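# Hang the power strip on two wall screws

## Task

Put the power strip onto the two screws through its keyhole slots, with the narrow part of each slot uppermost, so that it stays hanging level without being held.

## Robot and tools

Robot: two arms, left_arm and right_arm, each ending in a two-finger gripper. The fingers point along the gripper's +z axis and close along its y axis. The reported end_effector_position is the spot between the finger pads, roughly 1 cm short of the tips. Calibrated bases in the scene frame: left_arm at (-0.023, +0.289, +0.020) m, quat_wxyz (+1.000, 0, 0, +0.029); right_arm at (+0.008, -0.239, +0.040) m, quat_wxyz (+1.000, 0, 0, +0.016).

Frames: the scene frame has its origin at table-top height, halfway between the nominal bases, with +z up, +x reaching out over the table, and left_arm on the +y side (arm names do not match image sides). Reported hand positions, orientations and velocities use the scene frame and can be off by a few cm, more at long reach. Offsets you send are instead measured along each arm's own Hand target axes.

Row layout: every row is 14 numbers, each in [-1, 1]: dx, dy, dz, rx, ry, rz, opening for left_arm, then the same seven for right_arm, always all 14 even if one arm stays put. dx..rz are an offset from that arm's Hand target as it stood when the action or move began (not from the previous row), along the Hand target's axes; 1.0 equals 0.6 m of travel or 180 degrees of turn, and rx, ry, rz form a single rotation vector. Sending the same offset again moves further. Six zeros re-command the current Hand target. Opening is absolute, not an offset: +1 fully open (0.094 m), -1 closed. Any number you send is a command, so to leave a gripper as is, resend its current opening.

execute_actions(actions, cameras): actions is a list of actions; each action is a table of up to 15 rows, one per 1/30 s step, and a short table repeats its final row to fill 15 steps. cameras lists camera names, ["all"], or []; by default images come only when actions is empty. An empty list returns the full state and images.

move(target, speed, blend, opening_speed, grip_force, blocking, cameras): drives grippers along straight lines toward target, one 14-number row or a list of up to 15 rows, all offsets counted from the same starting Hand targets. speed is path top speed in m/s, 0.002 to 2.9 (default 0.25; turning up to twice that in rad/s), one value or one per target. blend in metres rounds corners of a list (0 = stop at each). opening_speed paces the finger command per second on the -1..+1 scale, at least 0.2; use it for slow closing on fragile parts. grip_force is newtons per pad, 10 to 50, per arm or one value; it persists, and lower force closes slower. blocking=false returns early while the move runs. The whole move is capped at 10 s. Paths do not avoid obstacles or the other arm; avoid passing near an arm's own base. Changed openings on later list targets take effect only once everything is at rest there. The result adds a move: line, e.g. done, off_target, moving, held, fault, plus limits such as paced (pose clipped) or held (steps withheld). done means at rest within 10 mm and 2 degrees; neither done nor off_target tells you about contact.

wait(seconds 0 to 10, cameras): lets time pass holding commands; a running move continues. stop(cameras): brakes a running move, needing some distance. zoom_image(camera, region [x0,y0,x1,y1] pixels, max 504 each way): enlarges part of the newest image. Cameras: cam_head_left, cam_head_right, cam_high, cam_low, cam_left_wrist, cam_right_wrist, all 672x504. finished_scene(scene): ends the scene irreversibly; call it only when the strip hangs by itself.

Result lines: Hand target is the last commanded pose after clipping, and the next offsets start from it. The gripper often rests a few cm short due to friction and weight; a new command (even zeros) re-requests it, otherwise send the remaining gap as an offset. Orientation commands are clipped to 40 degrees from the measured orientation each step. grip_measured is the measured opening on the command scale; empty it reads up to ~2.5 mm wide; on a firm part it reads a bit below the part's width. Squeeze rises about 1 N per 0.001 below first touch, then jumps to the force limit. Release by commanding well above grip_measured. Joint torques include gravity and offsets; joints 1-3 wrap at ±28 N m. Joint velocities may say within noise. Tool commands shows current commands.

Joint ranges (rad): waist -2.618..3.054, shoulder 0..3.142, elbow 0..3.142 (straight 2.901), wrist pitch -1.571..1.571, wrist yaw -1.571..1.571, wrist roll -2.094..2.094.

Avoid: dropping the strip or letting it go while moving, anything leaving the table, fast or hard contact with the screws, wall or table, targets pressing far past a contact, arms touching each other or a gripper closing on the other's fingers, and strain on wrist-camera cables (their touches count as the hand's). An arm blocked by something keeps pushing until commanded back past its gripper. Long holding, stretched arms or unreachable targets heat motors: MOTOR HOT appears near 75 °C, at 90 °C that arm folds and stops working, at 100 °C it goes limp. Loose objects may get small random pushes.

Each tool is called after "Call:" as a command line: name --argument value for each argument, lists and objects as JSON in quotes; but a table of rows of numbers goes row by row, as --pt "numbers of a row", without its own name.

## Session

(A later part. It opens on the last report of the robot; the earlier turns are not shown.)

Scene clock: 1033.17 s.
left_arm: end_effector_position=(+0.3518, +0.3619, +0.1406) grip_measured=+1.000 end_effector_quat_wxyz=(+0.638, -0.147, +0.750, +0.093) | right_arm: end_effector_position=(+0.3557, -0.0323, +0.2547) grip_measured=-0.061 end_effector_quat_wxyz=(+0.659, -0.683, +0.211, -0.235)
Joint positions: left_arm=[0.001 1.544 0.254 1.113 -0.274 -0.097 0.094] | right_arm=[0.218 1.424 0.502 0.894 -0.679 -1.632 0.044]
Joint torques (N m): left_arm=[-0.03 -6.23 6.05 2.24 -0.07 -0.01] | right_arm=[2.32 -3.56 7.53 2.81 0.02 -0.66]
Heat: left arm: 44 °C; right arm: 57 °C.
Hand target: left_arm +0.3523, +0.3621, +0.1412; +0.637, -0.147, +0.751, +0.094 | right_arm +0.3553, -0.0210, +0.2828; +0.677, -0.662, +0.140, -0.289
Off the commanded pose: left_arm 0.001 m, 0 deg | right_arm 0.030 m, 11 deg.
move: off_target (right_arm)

Call:
move --target '[0,0,0,0,0,0,1, 0.010,0.002,0.0,0,0,0,-0.15]' --speed 0.03

Call:
wait --seconds 0.1 --cameras '["cam_head_left","cam_head_right"]'

Call:
zoom_image --camera "cam_head_left" --region '[310, 150, 380, 220]'

Call:
zoom_image --camera "cam_head_left" --region '[360, 90, 430, 160]'

Scene clock: 1038.40 s.
left_arm: end_effector_position=(+0.3518, +0.3619, +0.1406) grip_measured=+1.000 end_effector_quat_wxyz=(+0.638, -0.147, +0.750, +0.093) | right_arm: end_effector_position=(+0.3563, -0.0323, +0.2545) grip_measured=-0.061 end_effector_quat_wxyz=(+0.661, -0.682, +0.207, -0.234)
Joint positions: left_arm=[0.001 1.544 0.254 1.113 -0.274 -0.097 0.094] | right_arm=[0.214 1.436 0.502 0.914 -0.69 -1.63 0.044]
Joint torques (N m): left_arm=[-0.05 -6.22 6.05 2.23 -0.06 -0.01] | right_arm=[1.21 -3.21 8.36 2.69 -0.04 -0.65]
Heat: left arm: 44 °C; right arm: 57 °C.
Hand target: left_arm +0.3523, +0.3621, +0.1412; +0.637, -0.147, +0.751, +0.094 | right_arm +0.3603, -0.0245, +0.2828; +0.677, -0.662, +0.140, -0.289
Off the commanded pose: left_arm 0.001 m, 0 deg | right_arm 0.030 m, 10 deg.
move: off_target (right_arm)

Scene clock: 1038.50 s.
left_arm: end_effector_position=(+0.3518, +0.3619, +0.1406) grip_measured=+1.000 end_effector_quat_wxyz=(+0.638, -0.147, +0.750, +0.093) | right_arm: end_effector_position=(+0.3563, -0.0323, +0.2545) grip_measured=-0.061 end_effector_quat_wxyz=(+0.661, -0.682, +0.207, -0.234)
Joint positions: left_arm=[0.001 1.544 0.254 1.113 -0.274 -0.097 0.094] | right_arm=[0.214 1.436 0.502 0.914 -0.69 -1.63 0.044]
Joint torques (N m): left_arm=[-0.03 -6.22 6.08 2.23 -0.07 -0.01] | right_arm=[1.29 -3.23 8.44 2.71 -0.03 -0.65]
Heat: left arm: 44 °C; right arm: 57 °C.
Hand target: left_arm +0.3523, +0.3621, +0.1412; +0.637, -0.147, +0.751, +0.094 | right_arm +0.3603, -0.0245, +0.2828; +0.677, -0.662, +0.140, -0.289
Tool commands: left_gripper/opening=+1.0 right_gripper/opening=-0.15
Off the commanded pose: left_arm 0.001 m, 0 deg | right_arm 0.030 m, 10 deg.
wait: 0.10 s; no rest
Images, in order (width x height): cam_head_left 672x504, cam_head_right 672x504.

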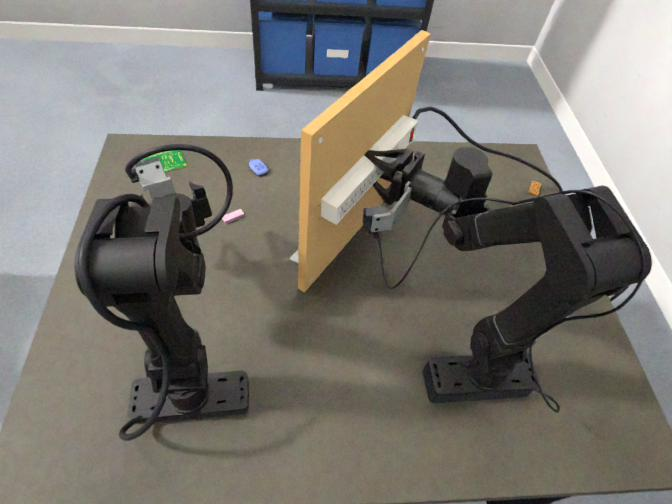

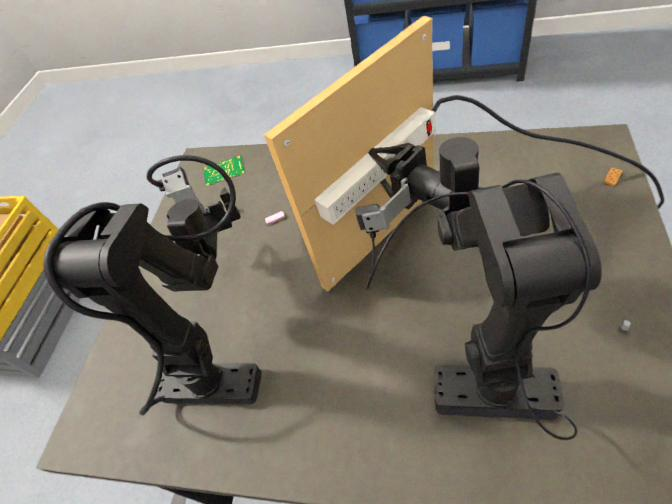

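Scaled by 7.200.

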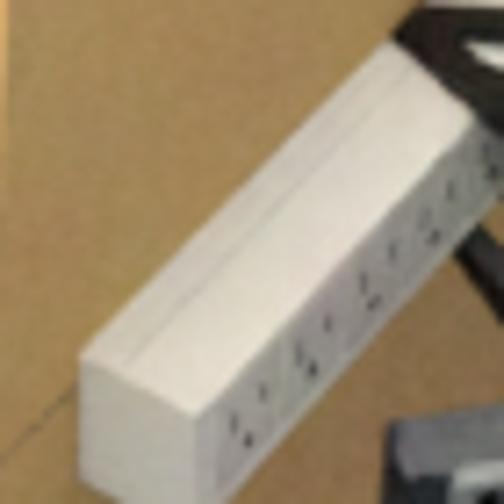

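Scaled by 7.200.

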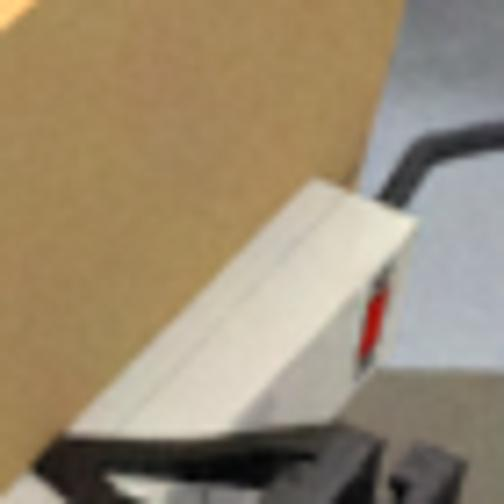

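Call:
move --target '[0,0,0,0,0,0,1, -0.003,0.015,0.0,-0.012,0,0,-0.15]' --speed 0.03

Scene clock: 1045.23 s.
left_arm: end_effector_position=(+0.3518, +0.3619, +0.1406) grip_measured=+1.000 end_effector_quat_wxyz=(+0.638, -0.147, +0.750, +0.093) | right_arm: end_effector_position=(+0.3563, -0.0324, +0.2541) grip_measured=-0.061 end_effector_quat_wxyz=(+0.660, -0.683, +0.205, -0.237)
Joint positions: left_arm=[0.001 1.544 0.254 1.113 -0.274 -0.097 0.094] | right_arm=[0.214 1.436 0.502 0.912 -0.69 -1.638 0.044]
Joint torques (N m): left_arm=[-0.05 -6.22 6.06 2.23 -0.07 -0.01] | right_arm=[1.63 -3.06 8.49 2.34 0.05 -0.8]
Heat: left arm: 44 °C; right arm: 56 °C.
Hand target: left_arm +0.3523, +0.3621, +0.1412; +0.637, -0.147, +0.751, +0.094 | right_arm +0.3607, -0.0239, +0.2738; +0.665, -0.674, +0.145, -0.287
Off the commanded pose: left_arm 0.001 m, 0 deg | right_arm 0.022 m, 9 deg.
move: off_target (right_arm)

Call:
move --target '[0,0,0,0,0,0,1, 0.0,0.006,0.0,0,0,0.02,-0.15]' --speed 0.03

Scene clock: 1050.00 s.
left_arm: end_effector_position=(+0.3518, +0.3619, +0.1406) grip_measured=+1.000 end_effector_quat_wxyz=(+0.638, -0.147, +0.750, +0.093) | right_arm: end_effector_position=(+0.3567, -0.0323, +0.2539) grip_measured=-0.061 end_effector_quat_wxyz=(+0.663, -0.681, +0.204, -0.234)
Joint positions: left_arm=[0.001 1.544 0.254 1.113 -0.274 -0.097 0.094] | right_arm=[0.21 1.446 0.502 0.929 -0.699 -1.629 0.044]
Joint torques (N m): left_arm=[-0.05 -6.22 6.06 2.23 -0.07 0] | right_arm=[1.68 -2.65 8.12 2.36 0.14 -0.33]
Heat: left arm: 44 °C; right arm: 56 °C.
Hand target: left_arm +0.3523, +0.3621, +0.1412; +0.637, -0.147, +0.751, +0.094 | right_arm +0.3614, -0.0241, +0.2702; +0.673, -0.670, +0.167, -0.266
Off the commanded pose: left_arm 0.001 m, 0 deg | right_arm 0.019 m, 6 deg.
move: off_target (right_arm)

Call:
move --target '[0,0,0,0,0,0,1, 0.0,0.0,0.0,-0.03,0,0.005,-0.15]' --speed 0.03

Scene clock: 1057.40 s.
left_arm: end_effector_position=(+0.3518, +0.3619, +0.1406) grip_measured=+1.000 end_effector_quat_wxyz=(+0.638, -0.147, +0.750, +0.093) | right_arm: end_effector_position=(+0.3565, -0.0329, +0.2527) grip_measured=-0.061 end_effector_quat_wxyz=(+0.650, -0.693, +0.210, -0.231)
Joint positions: left_arm=[0.001 1.544 0.254 1.113 -0.274 -0.097 0.094] | right_arm=[0.212 1.413 0.519 0.832 -0.69 -1.658 0.044]
Joint torques (N m): left_arm=[-0.03 -6.2 6.06 2.23 -0.06 0] | right_arm=[1.98 -6.16 10.81 1.07 0.17 -0.53]
Heat: left arm: 44 °C; right arm: 56 °C.
Hand target: left_arm +0.3523, +0.3621, +0.1412; +0.637, -0.147, +0.751, +0.094 | right_arm +0.3613, -0.0241, +0.2701; +0.643, -0.699, +0.184, -0.252
Off the commanded pose: left_arm 0.001 m, 0 deg | right_arm 0.020 m, 4 deg.
move: off_target (right_arm)

Call:
move --target '[0,0,0,0,0,0,1, 0.0,0.014,0.0,0.008,0,0.005,-0.15]' --speed 0.03

Call:
wait --seconds 0.1 --cameras '["cam_head_left","cam_head_right","cam_right_wrist"]'

Call:
zoom_image --camera "cam_head_left" --region '[310, 150, 380, 220]'

Call:
zoom_image --camera "cam_head_left" --region '[360, 90, 430, 160]'

Scene clock: 1063.70 s.
left_arm: end_effector_position=(+0.3518, +0.3619, +0.1406) grip_measured=+1.000 end_effector_quat_wxyz=(+0.638, -0.147, +0.750, +0.093) | right_arm: end_effector_position=(+0.3567, -0.0326, +0.2537) grip_measured=-0.061 end_effector_quat_wxyz=(+0.653, -0.691, +0.208, -0.231)
Joint positions: left_arm=[0.001 1.544 0.254 1.113 -0.274 -0.097 0.094] | right_arm=[0.211 1.417 0.519 0.844 -0.694 -1.653 0.044]
Joint torques (N m): left_arm=[-0.05 -6.22 6.08 2.23 -0.06 -0.01] | right_arm=[1.63 -2.71 8.54 1.86 0.14 -0.32]
Heat: left arm: 44 °C; right arm: 57 °C.
Hand target: left_arm +0.3523, +0.3621, +0.1412; +0.637, -0.147, +0.751, +0.094 | right_arm +0.3619, -0.0250, +0.2619; +0.654, -0.690, +0.186, -0.249
Off the commanded pose: left_arm 0.001 m, 0 deg | right_arm 0.012 m, 3 deg.
move: off_target (right_arm)

Scene clock: 1063.80 s.
left_arm: end_effector_position=(+0.3518, +0.3619, +0.1406) grip_measured=+1.000 end_effector_quat_wxyz=(+0.638, -0.147, +0.750, +0.093) | right_arm: end_effector_position=(+0.3567, -0.0326, +0.2537) grip_measured=-0.061 end_effector_quat_wxyz=(+0.653, -0.691, +0.208, -0.231)
Joint positions: left_arm=[0.001 1.544 0.254 1.113 -0.274 -0.097 0.094] | right_arm=[0.211 1.417 0.519 0.844 -0.694 -1.653 0.044]
Joint torques (N m): left_arm=[-0.02 -6.23 6.05 2.23 -0.06 -0.01] | right_arm=[1.62 -2.8 8.53 1.87 0.13 -0.32]
Heat: left arm: 44 °C; right arm: 57 °C.
Hand target: left_arm +0.3523, +0.3621, +0.1412; +0.637, -0.147, +0.751, +0.094 | right_arm +0.3619, -0.0250, +0.2619; +0.654, -0.690, +0.186, -0.249
Tool commands: left_gripper/opening=+1.0 right_gripper/opening=-0.15
Off the commanded pose: left_arm 0.001 m, 0 deg | right_arm 0.012 m, 3 deg.
wait: 0.10 s; no rest
Images, in order (width x height): cam_head_left 672x504, cam_head_right 672x504, cam_right_wrist 672x504.

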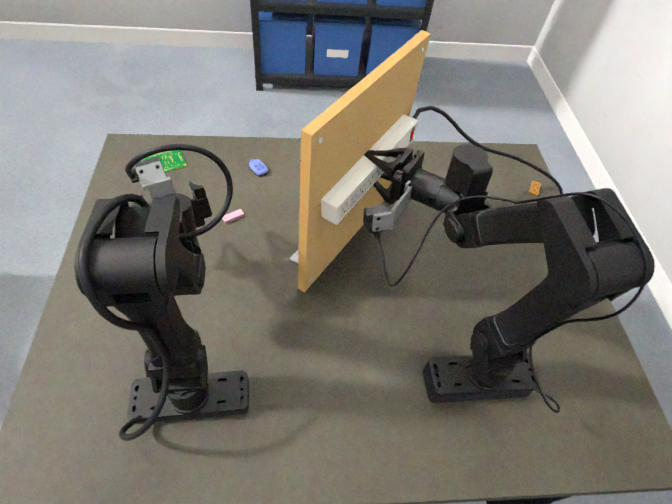

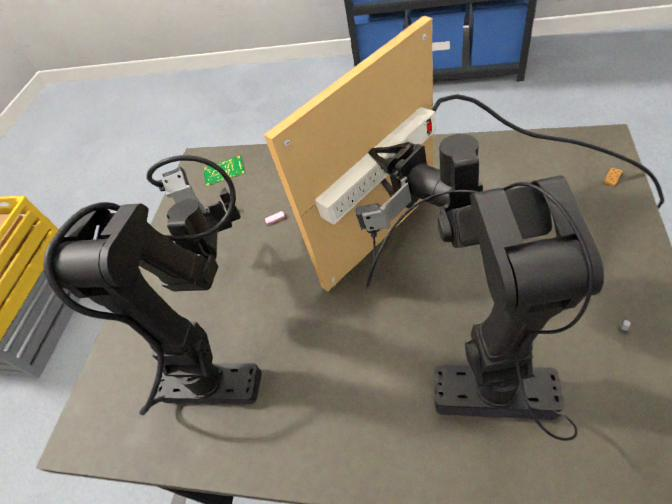

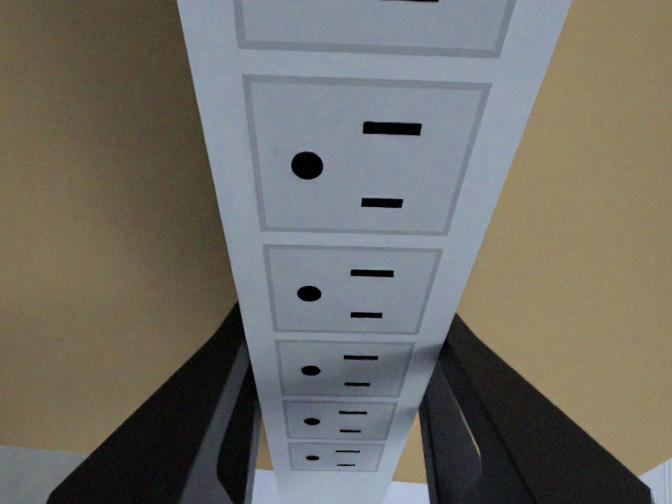

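Scaled by 7.200.

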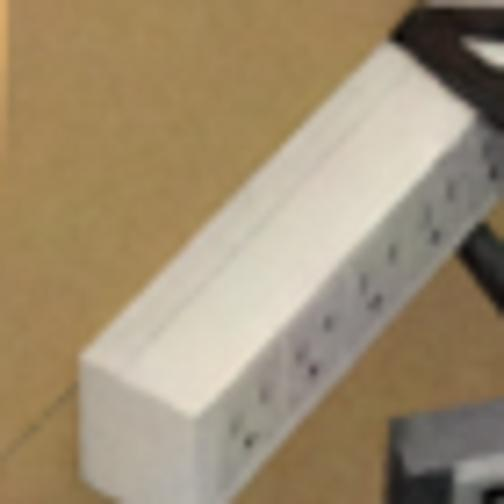

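Scaled by 7.200.

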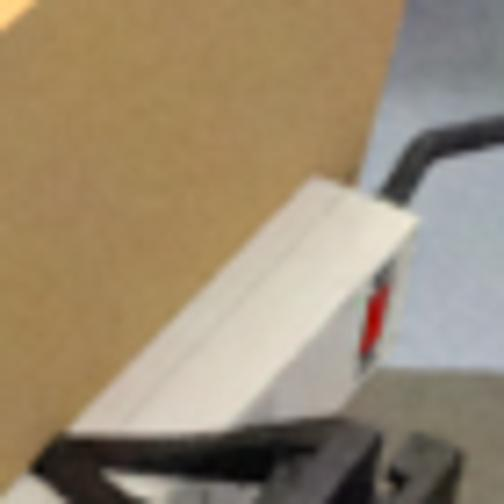

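Call:
move --target '[0,0,0,0,0,0,1, 0.0,0.0,0.006,0.0,-0.015,0.0,-0.15]' --speed 0.03

Call:
move --target '[0,0,0,0,0,0,1, 0.0,0.006,0.0,0.0,0,0.012,-0.15]' --speed 0.03

Scene clock: 1074.03 s.
left_arm: end_effector_position=(+0.3518, +0.3619, +0.1406) grip_measured=+1.000 end_effector_quat_wxyz=(+0.638, -0.147, +0.750, +0.093) | right_arm: end_effector_position=(+0.3561, -0.0324, +0.2525) grip_measured=-0.061 end_effector_quat_wxyz=(+0.658, -0.690, +0.200, -0.224)
Joint positions: left_arm=[0.001 1.544 0.254 1.113 -0.274 -0.097 0.094] | right_arm=[0.2 1.438 0.519 0.874 -0.729 -1.647 0.044]
Joint torques (N m): left_arm=[-0.02 -6.22 6.06 2.23 -0.06 -0.01] | right_arm=[1.29 -2.04 10.76 1.53 -0.19 -0.41]
Heat: left arm: 44 °C; right arm: 56 °C.
Hand target: left_arm +0.3523, +0.3621, +0.1412; +0.637, -0.147, +0.751, +0.094 | right_arm +0.3641, -0.0222, +0.2617; +0.658, -0.695, +0.171, -0.233
Off the commanded pose: left_arm 0.001 m, 0 deg | right_arm 0.016 m, 3 deg.
move: off_target (right_arm)

Scene clock: 1074.90 s.
left_arm: end_effector_position=(+0.3518, +0.3619, +0.1406) grip_measured=+1.000 end_effector_quat_wxyz=(+0.638, -0.147, +0.750, +0.093) | right_arm: end_effector_position=(+0.3565, -0.0325, +0.2524) grip_measured=-0.061 end_effector_quat_wxyz=(+0.661, -0.689, +0.199, -0.221)
Joint positions: left_arm=[0.001 1.544 0.254 1.113 -0.274 -0.097 0.094] | right_arm=[0.196 1.447 0.519 0.89 -0.738 -1.639 0.044]
Joint torques (N m): left_arm=[-0.03 -6.23 6.08 2.23 -0.07 -0.01] | right_arm=[1.5 -1.89 10.25 1.53 -0.08 -0.15]
Heat: left arm: 44 °C; right arm: 56 °C.
Hand target: left_arm +0.3523, +0.3621, +0.1412; +0.637, -0.147, +0.751, +0.094 | right_arm +0.3643, -0.0224, +0.2582; +0.662, -0.692, +0.184, -0.221
Off the commanded pose: left_arm 0.001 m, 0 deg | right_arm 0.014 m, 2 deg.
move: off_target (right_arm)

Call:
wait --seconds 0.1 --cameras '["cam_head_left","cam_head_right"]'

Call:
zoom_image --camera "cam_head_left" --region '[310, 150, 380, 220]'

Call:
zoom_image --camera "cam_head_left" --region '[360, 90, 430, 160]'

Call:
zoom_image --camera "cam_head_right" --region '[380, 90, 450, 160]'

Call:
zoom_image --camera "cam_head_right" --region '[300, 150, 370, 220]'

Scene clock: 1079.40 s.
left_arm: end_effector_position=(+0.3518, +0.3619, +0.1406) grip_measured=+1.000 end_effector_quat_wxyz=(+0.638, -0.147, +0.750, +0.093) | right_arm: end_effector_position=(+0.3564, -0.0324, +0.2524) grip_measured=-0.061 end_effector_quat_wxyz=(+0.661, -0.689, +0.199, -0.221)
Joint positions: left_arm=[0.001 1.544 0.254 1.113 -0.274 -0.097 0.094] | right_arm=[0.196 1.447 0.519 0.89 -0.739 -1.639 0.044]
Joint torques (N m): left_arm=[-0.03 -6.22 6.06 2.24 -0.06 -0.01] | right_arm=[1.46 -1.99 10.21 1.53 -0.06 -0.15]
Heat: left arm: 44 °C; right arm: 57 °C.
Hand target: left_arm +0.3523, +0.3621, +0.1412; +0.637, -0.147, +0.751, +0.094 | right_arm +0.3643, -0.0224, +0.2582; +0.662, -0.692, +0.184, -0.221
Tool commands: left_gripper/opening=+1.0 right_gripper/opening=-0.15
Off the commanded pose: left_arm 0.001 m, 0 deg | right_arm 0.014 m, 2 deg.
wait: 0.10 s; at rest from the start
Images, in order (width x height): cam_head_left 672x504, cam_head_right 672x504.

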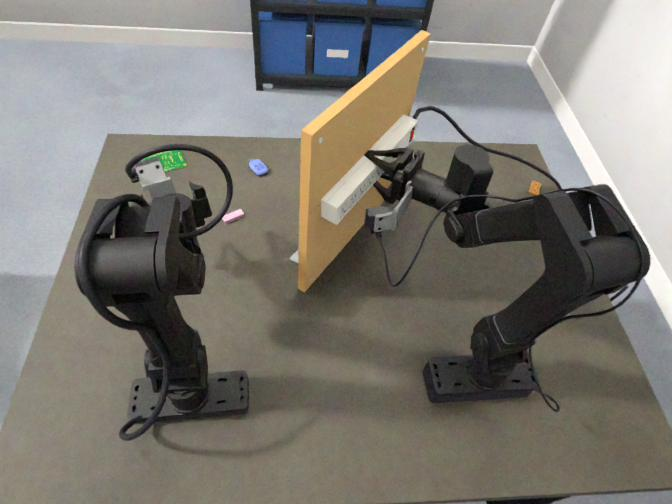

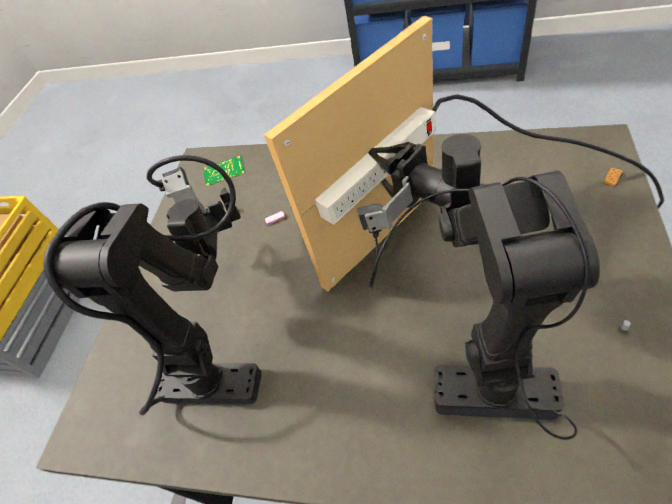

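Scaled by 7.200.

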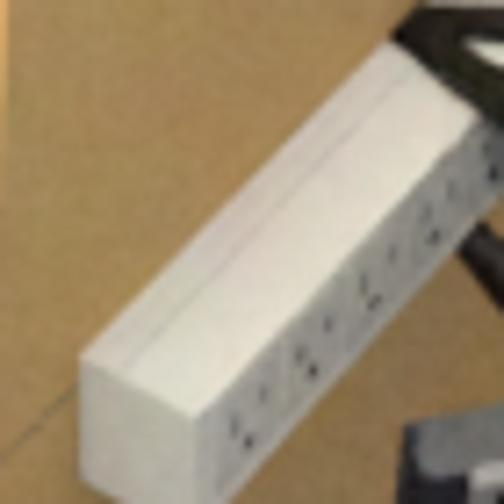

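Scaled by 7.200.

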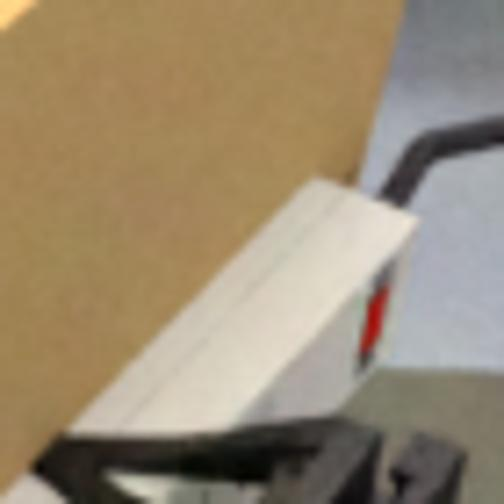

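Scaled by 7.200.

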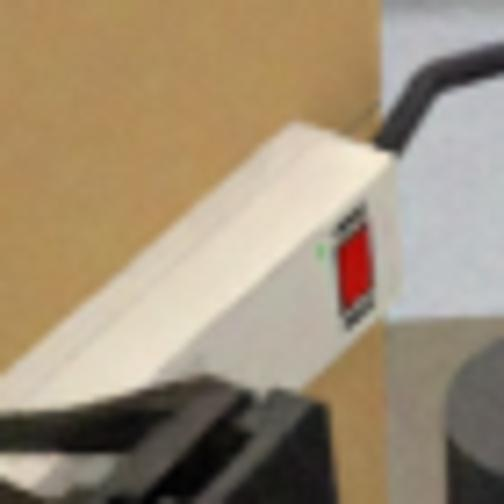

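Scaled by 7.200.

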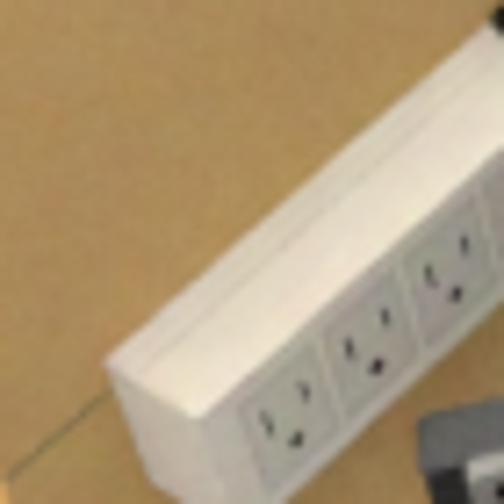

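Call:
move --target '[0,0,0,0,0,0,1, 0.0,0.015,-0.003,-0.008,0,0.0,-0.15]' --speed 0.03

Scene clock: 1085.07 s.
left_arm: end_effector_position=(+0.3518, +0.3619, +0.1406) grip_measured=+1.000 end_effector_quat_wxyz=(+0.638, -0.147, +0.750, +0.093) | right_arm: end_effector_position=(+0.3561, -0.0322, +0.2524) grip_measured=-0.061 end_effector_quat_wxyz=(+0.661, -0.689, +0.198, -0.221)
Joint positions: left_arm=[0.001 1.544 0.254 1.113 -0.274 -0.097 0.094] | right_arm=[0.196 1.447 0.519 0.89 -0.741 -1.639 0.044]
Joint torques (N m): left_arm=[-0.03 -6.22 6.06 2.24 -0.06 -0.01] | right_arm=[1.1 -1.54 9.58 1.35 -0.09 -0.35]
Heat: left arm: 44 °C; right arm: 57 °C.
Hand target: left_arm +0.3523, +0.3621, +0.1412; +0.637, -0.147, +0.751, +0.094 | right_arm +0.3636, -0.0243, +0.2493; +0.654, -0.700, +0.187, -0.218
Off the commanded pose: left_arm 0.001 m, 0 deg | right_arm 0.011 m, 2 deg.
move: off_target (right_arm)

Call:
move --target '[0,0,0,0,0,0,1, 0.0,0.015,0.0,0.0,0,0.0,-0.15]' --speed 0.03

Scene clock: 1088.23 s.
left_arm: end_effector_position=(+0.3518, +0.3619, +0.1406) grip_measured=+1.000 end_effector_quat_wxyz=(+0.638, -0.147, +0.750, +0.093) | right_arm: end_effector_position=(+0.3568, -0.0323, +0.2517) grip_measured=-0.061 end_effector_quat_wxyz=(+0.668, -0.686, +0.189, -0.217)
Joint positions: left_arm=[0.001 1.544 0.254 1.113 -0.274 -0.097 0.094] | right_arm=[0.186 1.475 0.519 0.937 -0.77 -1.63 0.044]
Joint torques (N m): left_arm=[-0.05 -6.22 6.06 2.24 -0.06 -0.01] | right_arm=[1.62 -1.59 7.92 1.32 0.2 -0.43]
Heat: left arm: 44 °C; right arm: 57 °C.
Hand target: left_arm +0.3523, +0.3621, +0.1412; +0.637, -0.147, +0.751, +0.094 | right_arm +0.3638, -0.0250, +0.2402; +0.653, -0.700, +0.187, -0.218
Off the commanded pose: left_arm 0.001 m, 0 deg | right_arm 0.015 m, 2 deg.
move: off_target (right_arm)

Call:
move --target '[0,0,0,0,0,0,1, -0.01,0.005,0.0,0.0,0.012,0.0,-0.15]' --speed 0.03

Call:
move --target '[0,0,0,0,0,0,1, 0.014,0.005,0.0,0.0,0.0,0.0,-0.15]' --speed 0.03

Scene clock: 1094.90 s.
left_arm: end_effector_position=(+0.3518, +0.3619, +0.1406) grip_measured=+1.000 end_effector_quat_wxyz=(+0.638, -0.147, +0.750, +0.093) | right_arm: end_effector_position=(+0.3569, -0.0322, +0.2515) grip_measured=-0.061 end_effector_quat_wxyz=(+0.669, -0.681, +0.195, -0.227)
Joint positions: left_arm=[0.001 1.544 0.254 1.113 -0.274 -0.097 0.094] | right_arm=[0.198 1.475 0.503 0.969 -0.734 -1.621 0.044]
Joint torques (N m): left_arm=[-0.03 -6.22 6.06 2.23 -0.06 -0.01] | right_arm=[3.26 -3.03 6.05 1.32 0.59 -0.48]
Heat: left arm: 44 °C; right arm: 56 °C.
Hand target: left_arm +0.3523, +0.3621, +0.1412; +0.637, -0.147, +0.751, +0.094 | right_arm +0.3589, -0.0221, +0.2369; +0.650, -0.696, +0.199, -0.231
Off the commanded pose: left_arm 0.001 m, 0 deg | right_arm 0.018 m, 3 deg.
move: off_target (right_arm)

Scene clock: 1095.70 s.
left_arm: end_effector_position=(+0.3518, +0.3619, +0.1406) grip_measured=+1.000 end_effector_quat_wxyz=(+0.638, -0.147, +0.750, +0.093) | right_arm: end_effector_position=(+0.3571, -0.0321, +0.2513) grip_measured=-0.061 end_effector_quat_wxyz=(+0.671, -0.679, +0.192, -0.226)
Joint positions: left_arm=[0.001 1.544 0.254 1.113 -0.274 -0.097 0.094] | right_arm=[0.195 1.487 0.502 0.989 -0.745 -1.617 0.044]
Joint torques (N m): left_arm=[-0.03 -6.23 6.08 2.23 -0.07 -0.01] | right_arm=[1.55 -1.59 7.09 1.21 0.44 -0.53]
Heat: left arm: 44 °C; right arm: 56 °C.
Hand target: left_arm +0.3523, +0.3621, +0.1412; +0.637, -0.147, +0.751, +0.094 | right_arm +0.3658, -0.0271, +0.2343; +0.650, -0.696, +0.199, -0.231
Off the commanded pose: left_arm 0.001 m, 0 deg | right_arm 0.020 m, 3 deg.
move: off_target (right_arm)

Call:
move --target '[0,0,0,0,0,0,1, -0.003,0.0,0.0,-0.025,0.0,0.0,-0.15]' --speed 0.03

Call:
wait --seconds 0.1 --cameras '["cam_head_left","cam_head_right"]'

Call:
zoom_image --camera "cam_head_left" --region '[310, 150, 380, 220]'

Call:
zoom_image --camera "cam_head_left" --region '[360, 90, 430, 160]'

Scene clock: 1101.83 s.
left_arm: end_effector_position=(+0.3518, +0.3619, +0.1406) grip_measured=+1.000 end_effector_quat_wxyz=(+0.638, -0.147, +0.750, +0.093) | right_arm: end_effector_position=(+0.3565, -0.0333, +0.2406) grip_measured=-0.061 end_effector_quat_wxyz=(-0.645, +0.704, -0.200, +0.219)
Joint positions: left_arm=[0.001 1.544 0.254 1.113 -0.274 -0.097 0.094] | right_arm=[0.195 1.448 0.52 0.831 -0.737 -1.686 0.044]
Joint torques (N m): left_arm=[-0.05 -6.23 6.08 2.24 -0.07 -0.01] | right_arm=[2.45 -3.86 9.18 0.82 0.57 -0.45]
Heat: left arm: 44 °C; right arm: 55 °C.
Hand target: left_arm +0.3523, +0.3621, +0.1412; +0.637, -0.147, +0.751, +0.094 | right_arm +0.3643, -0.0261, +0.2343; -0.622, +0.721, -0.208, +0.224
Off the commanded pose: left_arm 0.001 m, 0 deg | right_arm 0.012 m, 3 deg.
move: off_target (right_arm)

Scene clock: 1101.93 s.
left_arm: end_effector_position=(+0.3518, +0.3619, +0.1406) grip_measured=+1.000 end_effector_quat_wxyz=(+0.638, -0.147, +0.750, +0.093) | right_arm: end_effector_position=(+0.3565, -0.0333, +0.2406) grip_measured=-0.061 end_effector_quat_wxyz=(-0.645, +0.704, -0.200, +0.219)
Joint positions: left_arm=[0.001 1.544 0.254 1.113 -0.274 -0.097 0.094] | right_arm=[0.195 1.448 0.52 0.831 -0.737 -1.686 0.044]
Joint torques (N m): left_arm=[-0.03 -6.22 6.06 2.24 -0.07 -0.01] | right_arm=[2.45 -3.86 9.28 0.83 0.56 -0.45]
Heat: left arm: 44 °C; right arm: 55 °C.
Hand target: left_arm +0.3523, +0.3621, +0.1412; +0.637, -0.147, +0.751, +0.094 | right_arm +0.3643, -0.0261, +0.2343; -0.622, +0.721, -0.208, +0.224
Tool commands: left_gripper/opening=+1.0 right_gripper/opening=-0.15
Off the commanded pose: left_arm 0.001 m, 0 deg | right_arm 0.012 m, 3 deg.
wait: 0.10 s; no rest
Images, in order (width x height): cam_head_left 672x504, cam_head_right 672x504.

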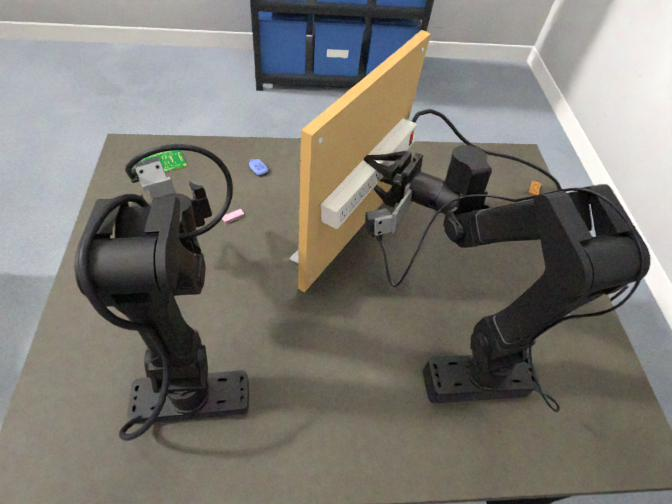

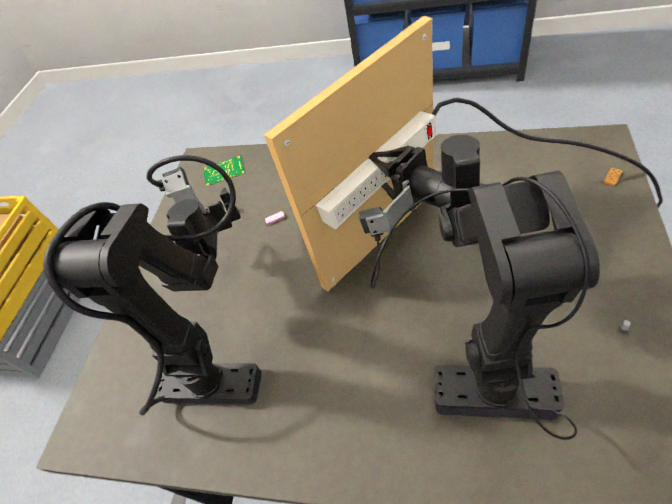

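Scaled by 7.200.

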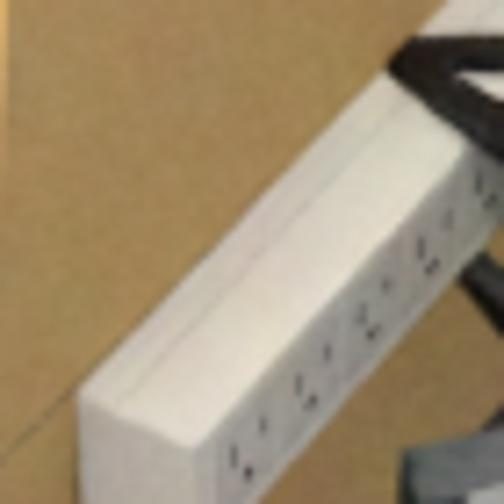

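Scaled by 7.200.

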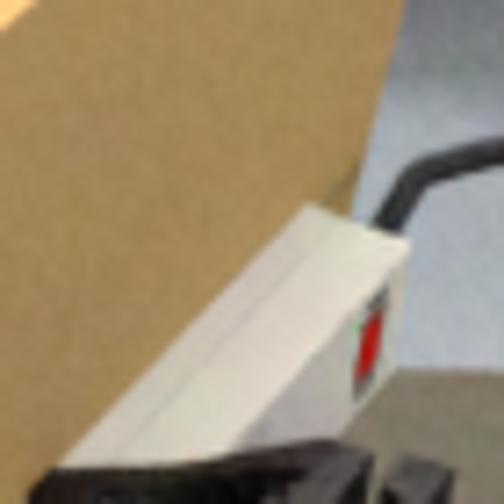

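Call:
move --target '[0,0,0,0,0,0,1, -0.003,0.008,0.0,0.0,0.0,0.012,-0.15]' --speed 0.03

Call:
wait --seconds 0.1 --cameras '["cam_head_left","cam_head_right"]'

Call:
zoom_image --camera "cam_head_left" --region '[310, 150, 380, 220]'

Call:
zoom_image --camera "cam_head_left" --region '[360, 90, 430, 160]'

Scene clock: 1107.30 s.
left_arm: end_effector_position=(+0.3518, +0.3619, +0.1406) grip_measured=+1.000 end_effector_quat_wxyz=(+0.638, -0.147, +0.750, +0.093) | right_arm: end_effector_position=(+0.3564, -0.0332, +0.2407) grip_measured=-0.061 end_effector_quat_wxyz=(-0.645, +0.704, -0.201, +0.219)
Joint positions: left_arm=[0.001 1.544 0.254 1.113 -0.274 -0.097 0.094] | right_arm=[0.195 1.448 0.52 0.831 -0.737 -1.684 0.044]
Joint torques (N m): left_arm=[-0.03 -6.23 6.06 2.23 -0.07 0] | right_arm=[2.69 -3.36 8.09 0.97 0.61 -0.15]
Heat: left arm: 44 °C; right arm: 55 °C.
Hand target: left_arm +0.3523, +0.3621, +0.1412; +0.637, -0.147, +0.751, +0.094 | right_arm +0.3627, -0.0256, +0.2294; -0.626, +0.717, -0.222, +0.212
Off the commanded pose: left_arm 0.001 m, 0 deg | right_arm 0.015 m, 4 deg.
move: off_target (right_arm)

Scene clock: 1107.40 s.
left_arm: end_effector_position=(+0.3518, +0.3619, +0.1406) grip_measured=+1.000 end_effector_quat_wxyz=(+0.638, -0.147, +0.750, +0.093) | right_arm: end_effector_position=(+0.3564, -0.0332, +0.2407) grip_measured=-0.061 end_effector_quat_wxyz=(-0.645, +0.704, -0.201, +0.219)
Joint positions: left_arm=[0.001 1.544 0.254 1.113 -0.274 -0.097 0.094] | right_arm=[0.195 1.448 0.52 0.831 -0.737 -1.684 0.044]
Joint torques (N m): left_arm=[-0.03 -6.22 6.08 2.24 -0.06 -0.01] | right_arm=[2.71 -3.36 8.1 0.99 0.62 -0.14]
Heat: left arm: 44 °C; right arm: 55 °C.
Hand target: left_arm +0.3523, +0.3621, +0.1412; +0.637, -0.147, +0.751, +0.094 | right_arm +0.3627, -0.0256, +0.2294; -0.626, +0.717, -0.222, +0.212
Tool commands: left_gripper/opening=+1.0 right_gripper/opening=-0.15
Off the commanded pose: left_arm 0.001 m, 0 deg | right_arm 0.015 m, 4 deg.
wait: 0.10 s; no rest
Images, in order (width x height): cam_head_left 672x504, cam_head_right 672x504.

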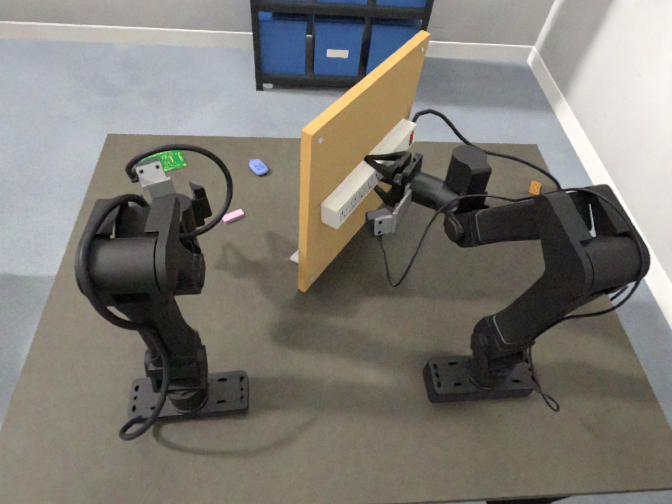

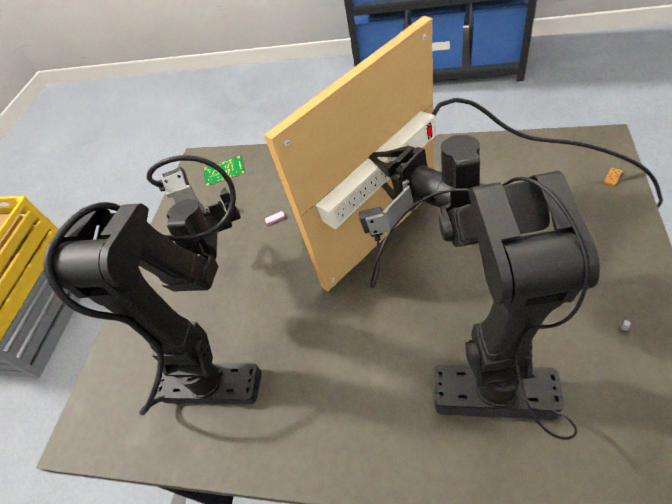

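Scaled by 7.200.

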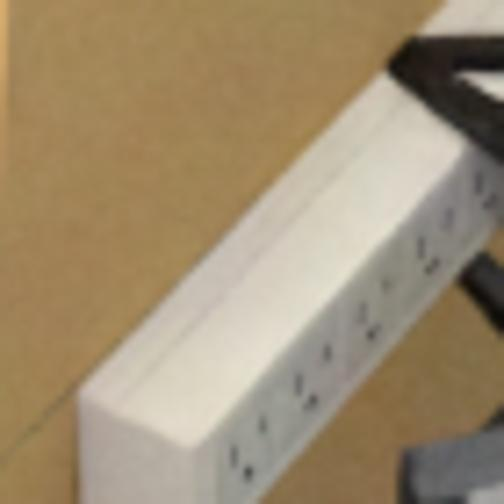

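Scaled by 7.200.

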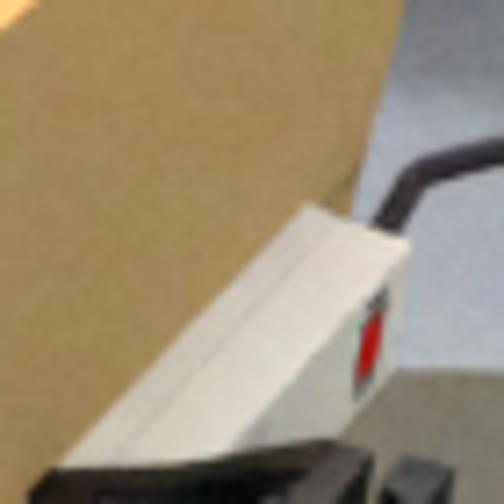

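Call:
move --target '[0,0,0,0,0,0,1, 0.002,0.008,-0.004,0.0,0.0,0.012,-0.15]' --speed 0.03

Call:
wait --seconds 0.1 --cameras '["cam_head_left"]'

Call:
zoom_image --camera "cam_head_left" --region '[310, 150, 380, 220]'

Call:
zoom_image --camera "cam_head_left" --region '[360, 90, 430, 160]'

Scene clock: 1113.17 s.
left_arm: end_effector_position=(+0.3518, +0.3619, +0.1406) grip_measured=+1.000 end_effector_quat_wxyz=(+0.638, -0.147, +0.750, +0.093) | right_arm: end_effector_position=(+0.3565, -0.0332, +0.2410) grip_measured=-0.061 end_effector_quat_wxyz=(-0.646, +0.703, -0.203, +0.217)
Joint positions: left_arm=[0.001 1.544 0.254 1.113 -0.274 -0.097 0.094] | right_arm=[0.195 1.448 0.52 0.833 -0.737 -1.678 0.044]
Joint torques (N m): left_arm=[-0.03 -6.22 6.08 2.24 -0.07 -0.01] | right_arm=[1.85 -2.76 6.94 1.15 0.49 0.12]
Heat: left arm: 44 °C; right arm: 55 °C.
Hand target: left_arm +0.3523, +0.3621, +0.1412; +0.637, -0.147, +0.751, +0.094 | right_arm +0.3620, -0.0288, +0.2249; -0.630, +0.713, -0.235, +0.200
Off the commanded pose: left_arm 0.001 m, 0 deg | right_arm 0.018 m, 5 deg.
move: off_target (right_arm)

Scene clock: 1113.27 s.
left_arm: end_effector_position=(+0.3518, +0.3619, +0.1406) grip_measured=+1.000 end_effector_quat_wxyz=(+0.638, -0.147, +0.750, +0.093) | right_arm: end_effector_position=(+0.3565, -0.0332, +0.2410) grip_measured=-0.061 end_effector_quat_wxyz=(-0.646, +0.703, -0.203, +0.217)
Joint positions: left_arm=[0.001 1.544 0.254 1.113 -0.274 -0.097 0.094] | right_arm=[0.195 1.448 0.52 0.833 -0.737 -1.678 0.044]
Joint torques (N m): left_arm=[-0.03 -6.2 6.05 2.23 -0.06 -0.01] | right_arm=[1.88 -2.73 6.87 1.15 0.51 0.11]
Heat: left arm: 44 °C; right arm: 55 °C.
Hand target: left_arm +0.3523, +0.3621, +0.1412; +0.637, -0.147, +0.751, +0.094 | right_arm +0.3620, -0.0288, +0.2249; -0.630, +0.713, -0.235, +0.200
Tool commands: left_gripper/opening=+1.0 right_gripper/opening=-0.15
Off the commanded pose: left_arm 0.001 m, 0 deg | right_arm 0.018 m, 5 deg.
wait: 0.10 s; no rest
Images, in order (width x height): cam_head_left 672x504.

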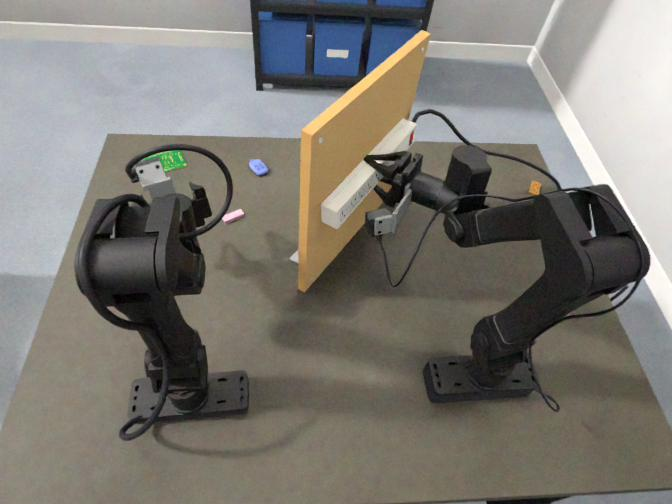

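Scaled by 7.200.

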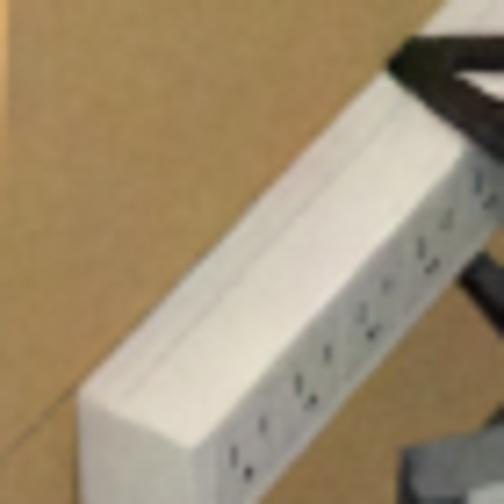

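Scaled by 7.200.

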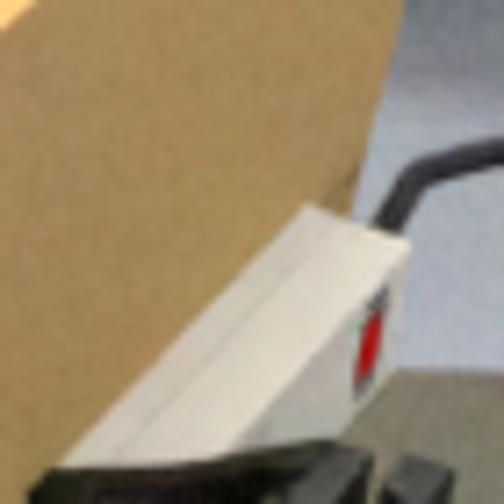

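Call:
move --target '[0,0,0,0,0,0,1, 0.0,0.004,0.0,0.0,0.0,0.02,-0.15]' --speed 0.03

Call:
wait --seconds 0.1 --cameras '["cam_head_left"]'

Call:
zoom_image --camera "cam_head_left" --region '[310, 150, 380, 220]'

Call:
zoom_image --camera "cam_head_left" --region '[360, 90, 430, 160]'

Scene clock: 1125.80 s.
left_arm: end_effector_position=(+0.3518, +0.3619, +0.1406) grip_measured=+1.000 end_effector_quat_wxyz=(+0.638, -0.147, +0.750, +0.093) | right_arm: end_effector_position=(+0.3558, -0.0328, +0.2401) grip_measured=-0.061 end_effector_quat_wxyz=(+0.651, -0.698, +0.221, -0.198)
Joint positions: left_arm=[0.001 1.544 0.254 1.113 -0.274 -0.097 0.094] | right_arm=[0.195 1.448 0.52 0.828 -0.741 -1.626 0.044]
Joint torques (N m): left_arm=[-0.03 -6.22 6.08 2.24 -0.06 -0.01] | right_arm=[1.81 -2.28 6.52 1.28 0.55 0.21]
Heat: left arm: 44 °C; right arm: 54 °C.
Hand target: left_arm +0.3523, +0.3621, +0.1412; +0.637, -0.147, +0.751, +0.094 | right_arm +0.3618, -0.0291, +0.2225; +0.636, -0.705, +0.258, -0.180
Off the commanded pose: left_arm 0.001 m, 0 deg | right_arm 0.019 m, 5 deg.
move: off_target (right_arm)

Scene clock: 1125.90 s.
left_arm: end_effector_position=(+0.3518, +0.3619, +0.1406) grip_measured=+1.000 end_effector_quat_wxyz=(+0.638, -0.147, +0.750, +0.093) | right_arm: end_effector_position=(+0.3558, -0.0328, +0.2401) grip_measured=-0.061 end_effector_quat_wxyz=(+0.651, -0.698, +0.221, -0.198)
Joint positions: left_arm=[0.001 1.544 0.254 1.113 -0.274 -0.097 0.094] | right_arm=[0.195 1.448 0.52 0.828 -0.741 -1.626 0.044]
Joint torques (N m): left_arm=[-0.05 -6.22 6.06 2.24 -0.06 -0.01] | right_arm=[1.77 -2.3 6.53 1.28 0.54 0.22]
Heat: left arm: 44 °C; right arm: 54 °C.
Hand target: left_arm +0.3523, +0.3621, +0.1412; +0.637, -0.147, +0.751, +0.094 | right_arm +0.3618, -0.0291, +0.2225; +0.636, -0.705, +0.258, -0.180
Tool commands: left_gripper/opening=+1.0 right_gripper/opening=-0.15
Off the commanded pose: left_arm 0.001 m, 0 deg | right_arm 0.019 m, 5 deg.
wait: 0.10 s; no rest
Images, in order (width x height): cam_head_left 672x504.

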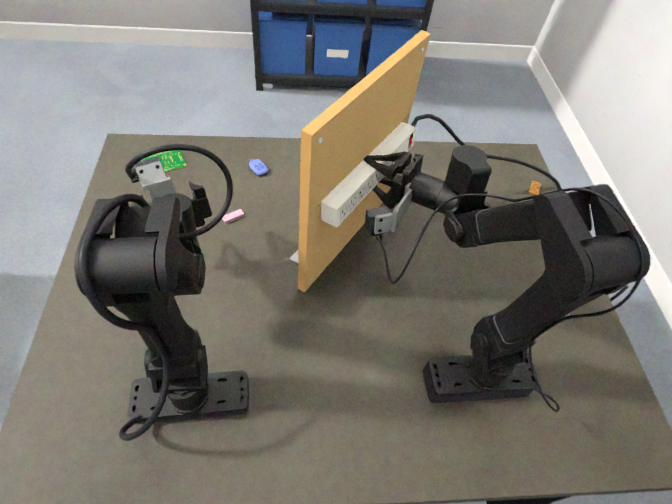

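Scaled by 7.200.

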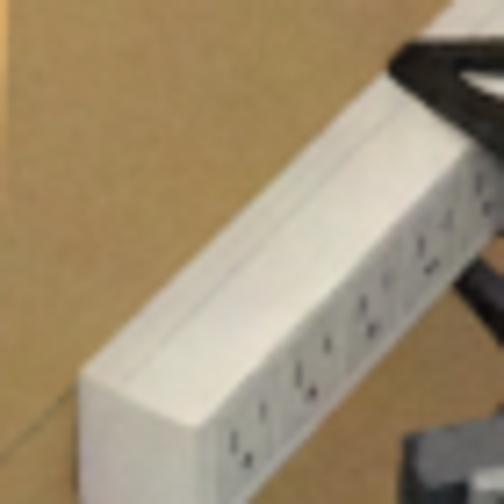

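Scaled by 7.200.

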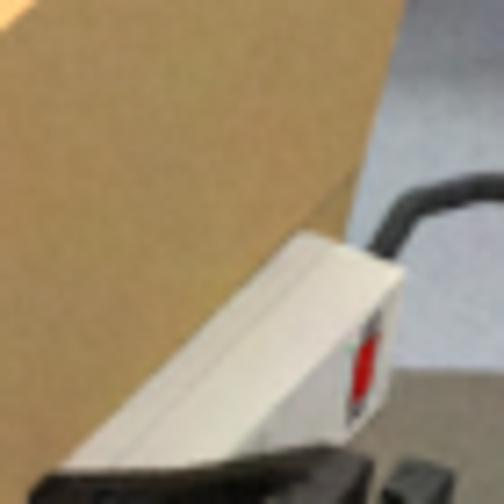

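Call:
move --target '[0,0,0,0,0,0,1, 0.0,0.003,0.0,0.0,0.0,-0.03,-0.15]' --speed 0.03

Scene clock: 1133.47 s.
left_arm: end_effector_position=(+0.3518, +0.3619, +0.1406) grip_measured=+1.000 end_effector_quat_wxyz=(+0.638, -0.147, +0.750, +0.093) | right_arm: end_effector_position=(+0.3562, -0.0332, +0.2392) grip_measured=-0.061 end_effector_quat_wxyz=(-0.647, +0.702, -0.212, +0.208)
Joint positions: left_arm=[0.001 1.544 0.254 1.113 -0.274 -0.097 0.094] | right_arm=[0.195 1.448 0.52 0.824 -0.737 -1.658 0.044]
Joint torques (N m): left_arm=[-0.03 -6.23 6.06 2.23 -0.07 -0.01] | right_arm=[1.74 -1.87 6.17 1.41 0.47 -0.36]
Heat: left arm: 44 °C; right arm: 54 °C.
Hand target: left_arm +0.3523, +0.3621, +0.1412; +0.637, -0.147, +0.751, +0.094 | right_arm +0.3616, -0.0291, +0.2208; -0.627, +0.716, -0.224, +0.210
Off the commanded pose: left_arm 0.001 m, 0 deg | right_arm 0.020 m, 3 deg.
move: off_target (right_arm)

Call:
move --target '[0,0,0,0,0,0,1, 0.0,0.006,0.0,0.0,0.0,-0.009,-0.15]' --speed 0.03

Call:
wait --seconds 0.1 --cameras '["cam_head_left","cam_head_right"]'

Call:
zoom_image --camera "cam_head_left" --region '[310, 150, 380, 220]'

Call:
zoom_image --camera "cam_head_left" --region '[360, 90, 430, 160]'

Scene clock: 1139.83 s.
left_arm: end_effector_position=(+0.3518, +0.3619, +0.1406) grip_measured=+1.000 end_effector_quat_wxyz=(+0.638, -0.147, +0.750, +0.093) | right_arm: end_effector_position=(+0.3563, -0.0331, +0.2387) grip_measured=-0.061 end_effector_quat_wxyz=(+0.649, -0.701, +0.209, -0.211)
Joint positions: left_arm=[0.001 1.544 0.254 1.113 -0.274 -0.097 0.094] | right_arm=[0.195 1.456 0.515 0.848 -0.738 -1.657 0.044]
Joint torques (N m): left_arm=[-0.03 -6.22 6.06 2.24 -0.07 -0.01] | right_arm=[1.54 -1.55 5.96 1.42 0.44 -0.59]
Heat: left arm: 44 °C; right arm: 53 °C.
Hand target: left_arm +0.3523, +0.3621, +0.1412; +0.637, -0.147, +0.751, +0.094 | right_arm +0.3614, -0.0295, +0.2173; +0.624, -0.719, +0.214, -0.219
Off the commanded pose: left_arm 0.001 m, 0 deg | right_arm 0.022 m, 4 deg.
move: off_target (right_arm)

Scene clock: 1139.93 s.
left_arm: end_effector_position=(+0.3518, +0.3619, +0.1406) grip_measured=+1.000 end_effector_quat_wxyz=(+0.638, -0.147, +0.750, +0.093) | right_arm: end_effector_position=(+0.3563, -0.0331, +0.2387) grip_measured=-0.061 end_effector_quat_wxyz=(+0.649, -0.701, +0.209, -0.211)
Joint positions: left_arm=[0.001 1.544 0.254 1.113 -0.274 -0.097 0.094] | right_arm=[0.195 1.456 0.515 0.848 -0.738 -1.657 0.044]
Joint torques (N m): left_arm=[-0.03 -6.22 6.08 2.24 -0.07 -0.01] | right_arm=[1.54 -1.58 5.97 1.37 0.42 -0.61]
Heat: left arm: 44 °C; right arm: 53 °C.
Hand target: left_arm +0.3523, +0.3621, +0.1412; +0.637, -0.147, +0.751, +0.094 | right_arm +0.3614, -0.0295, +0.2173; +0.624, -0.719, +0.214, -0.219
Tool commands: left_gripper/opening=+1.0 right_gripper/opening=-0.15
Off the commanded pose: left_arm 0.001 m, 0 deg | right_arm 0.022 m, 4 deg.
wait: 0.10 s; no rest
Images, in order (width x height): cam_head_left 672x504, cam_head_right 672x504.

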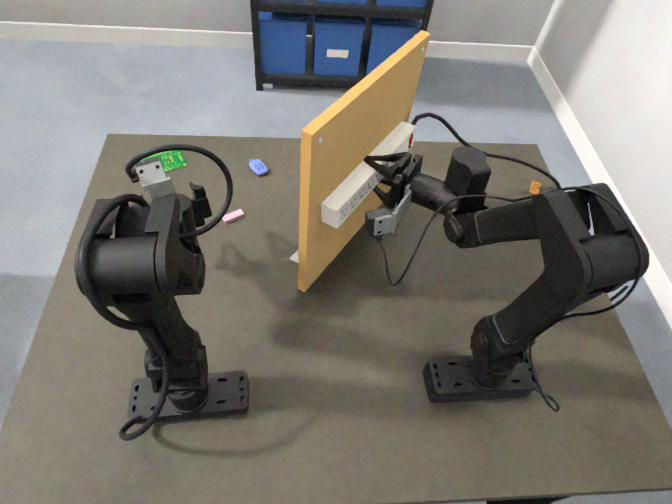

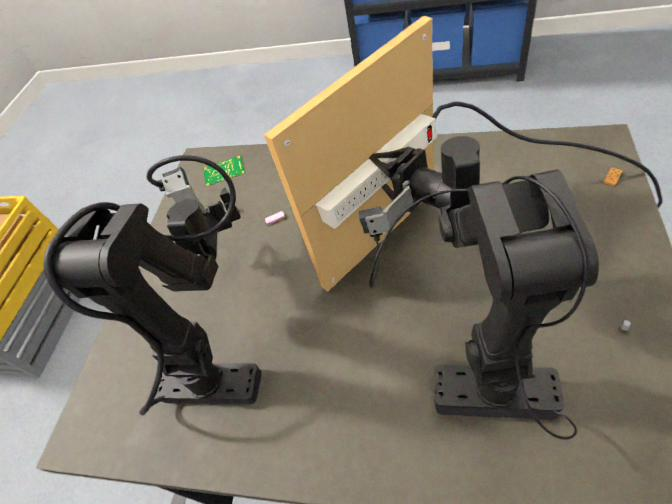

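Scaled by 7.200.

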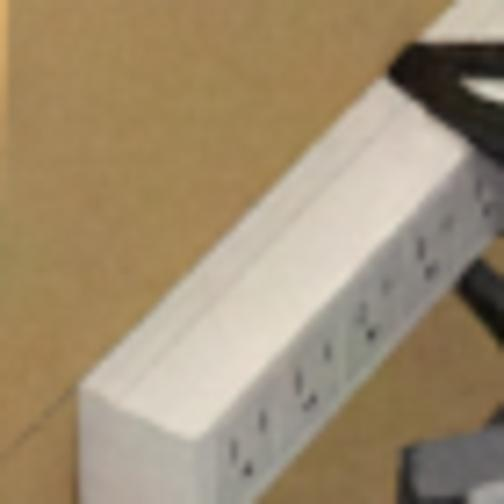

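Scaled by 7.200.

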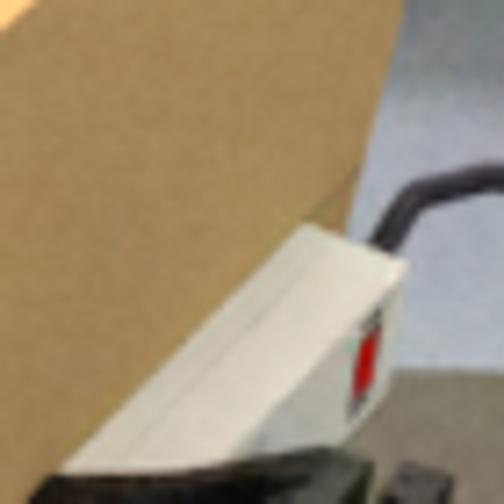

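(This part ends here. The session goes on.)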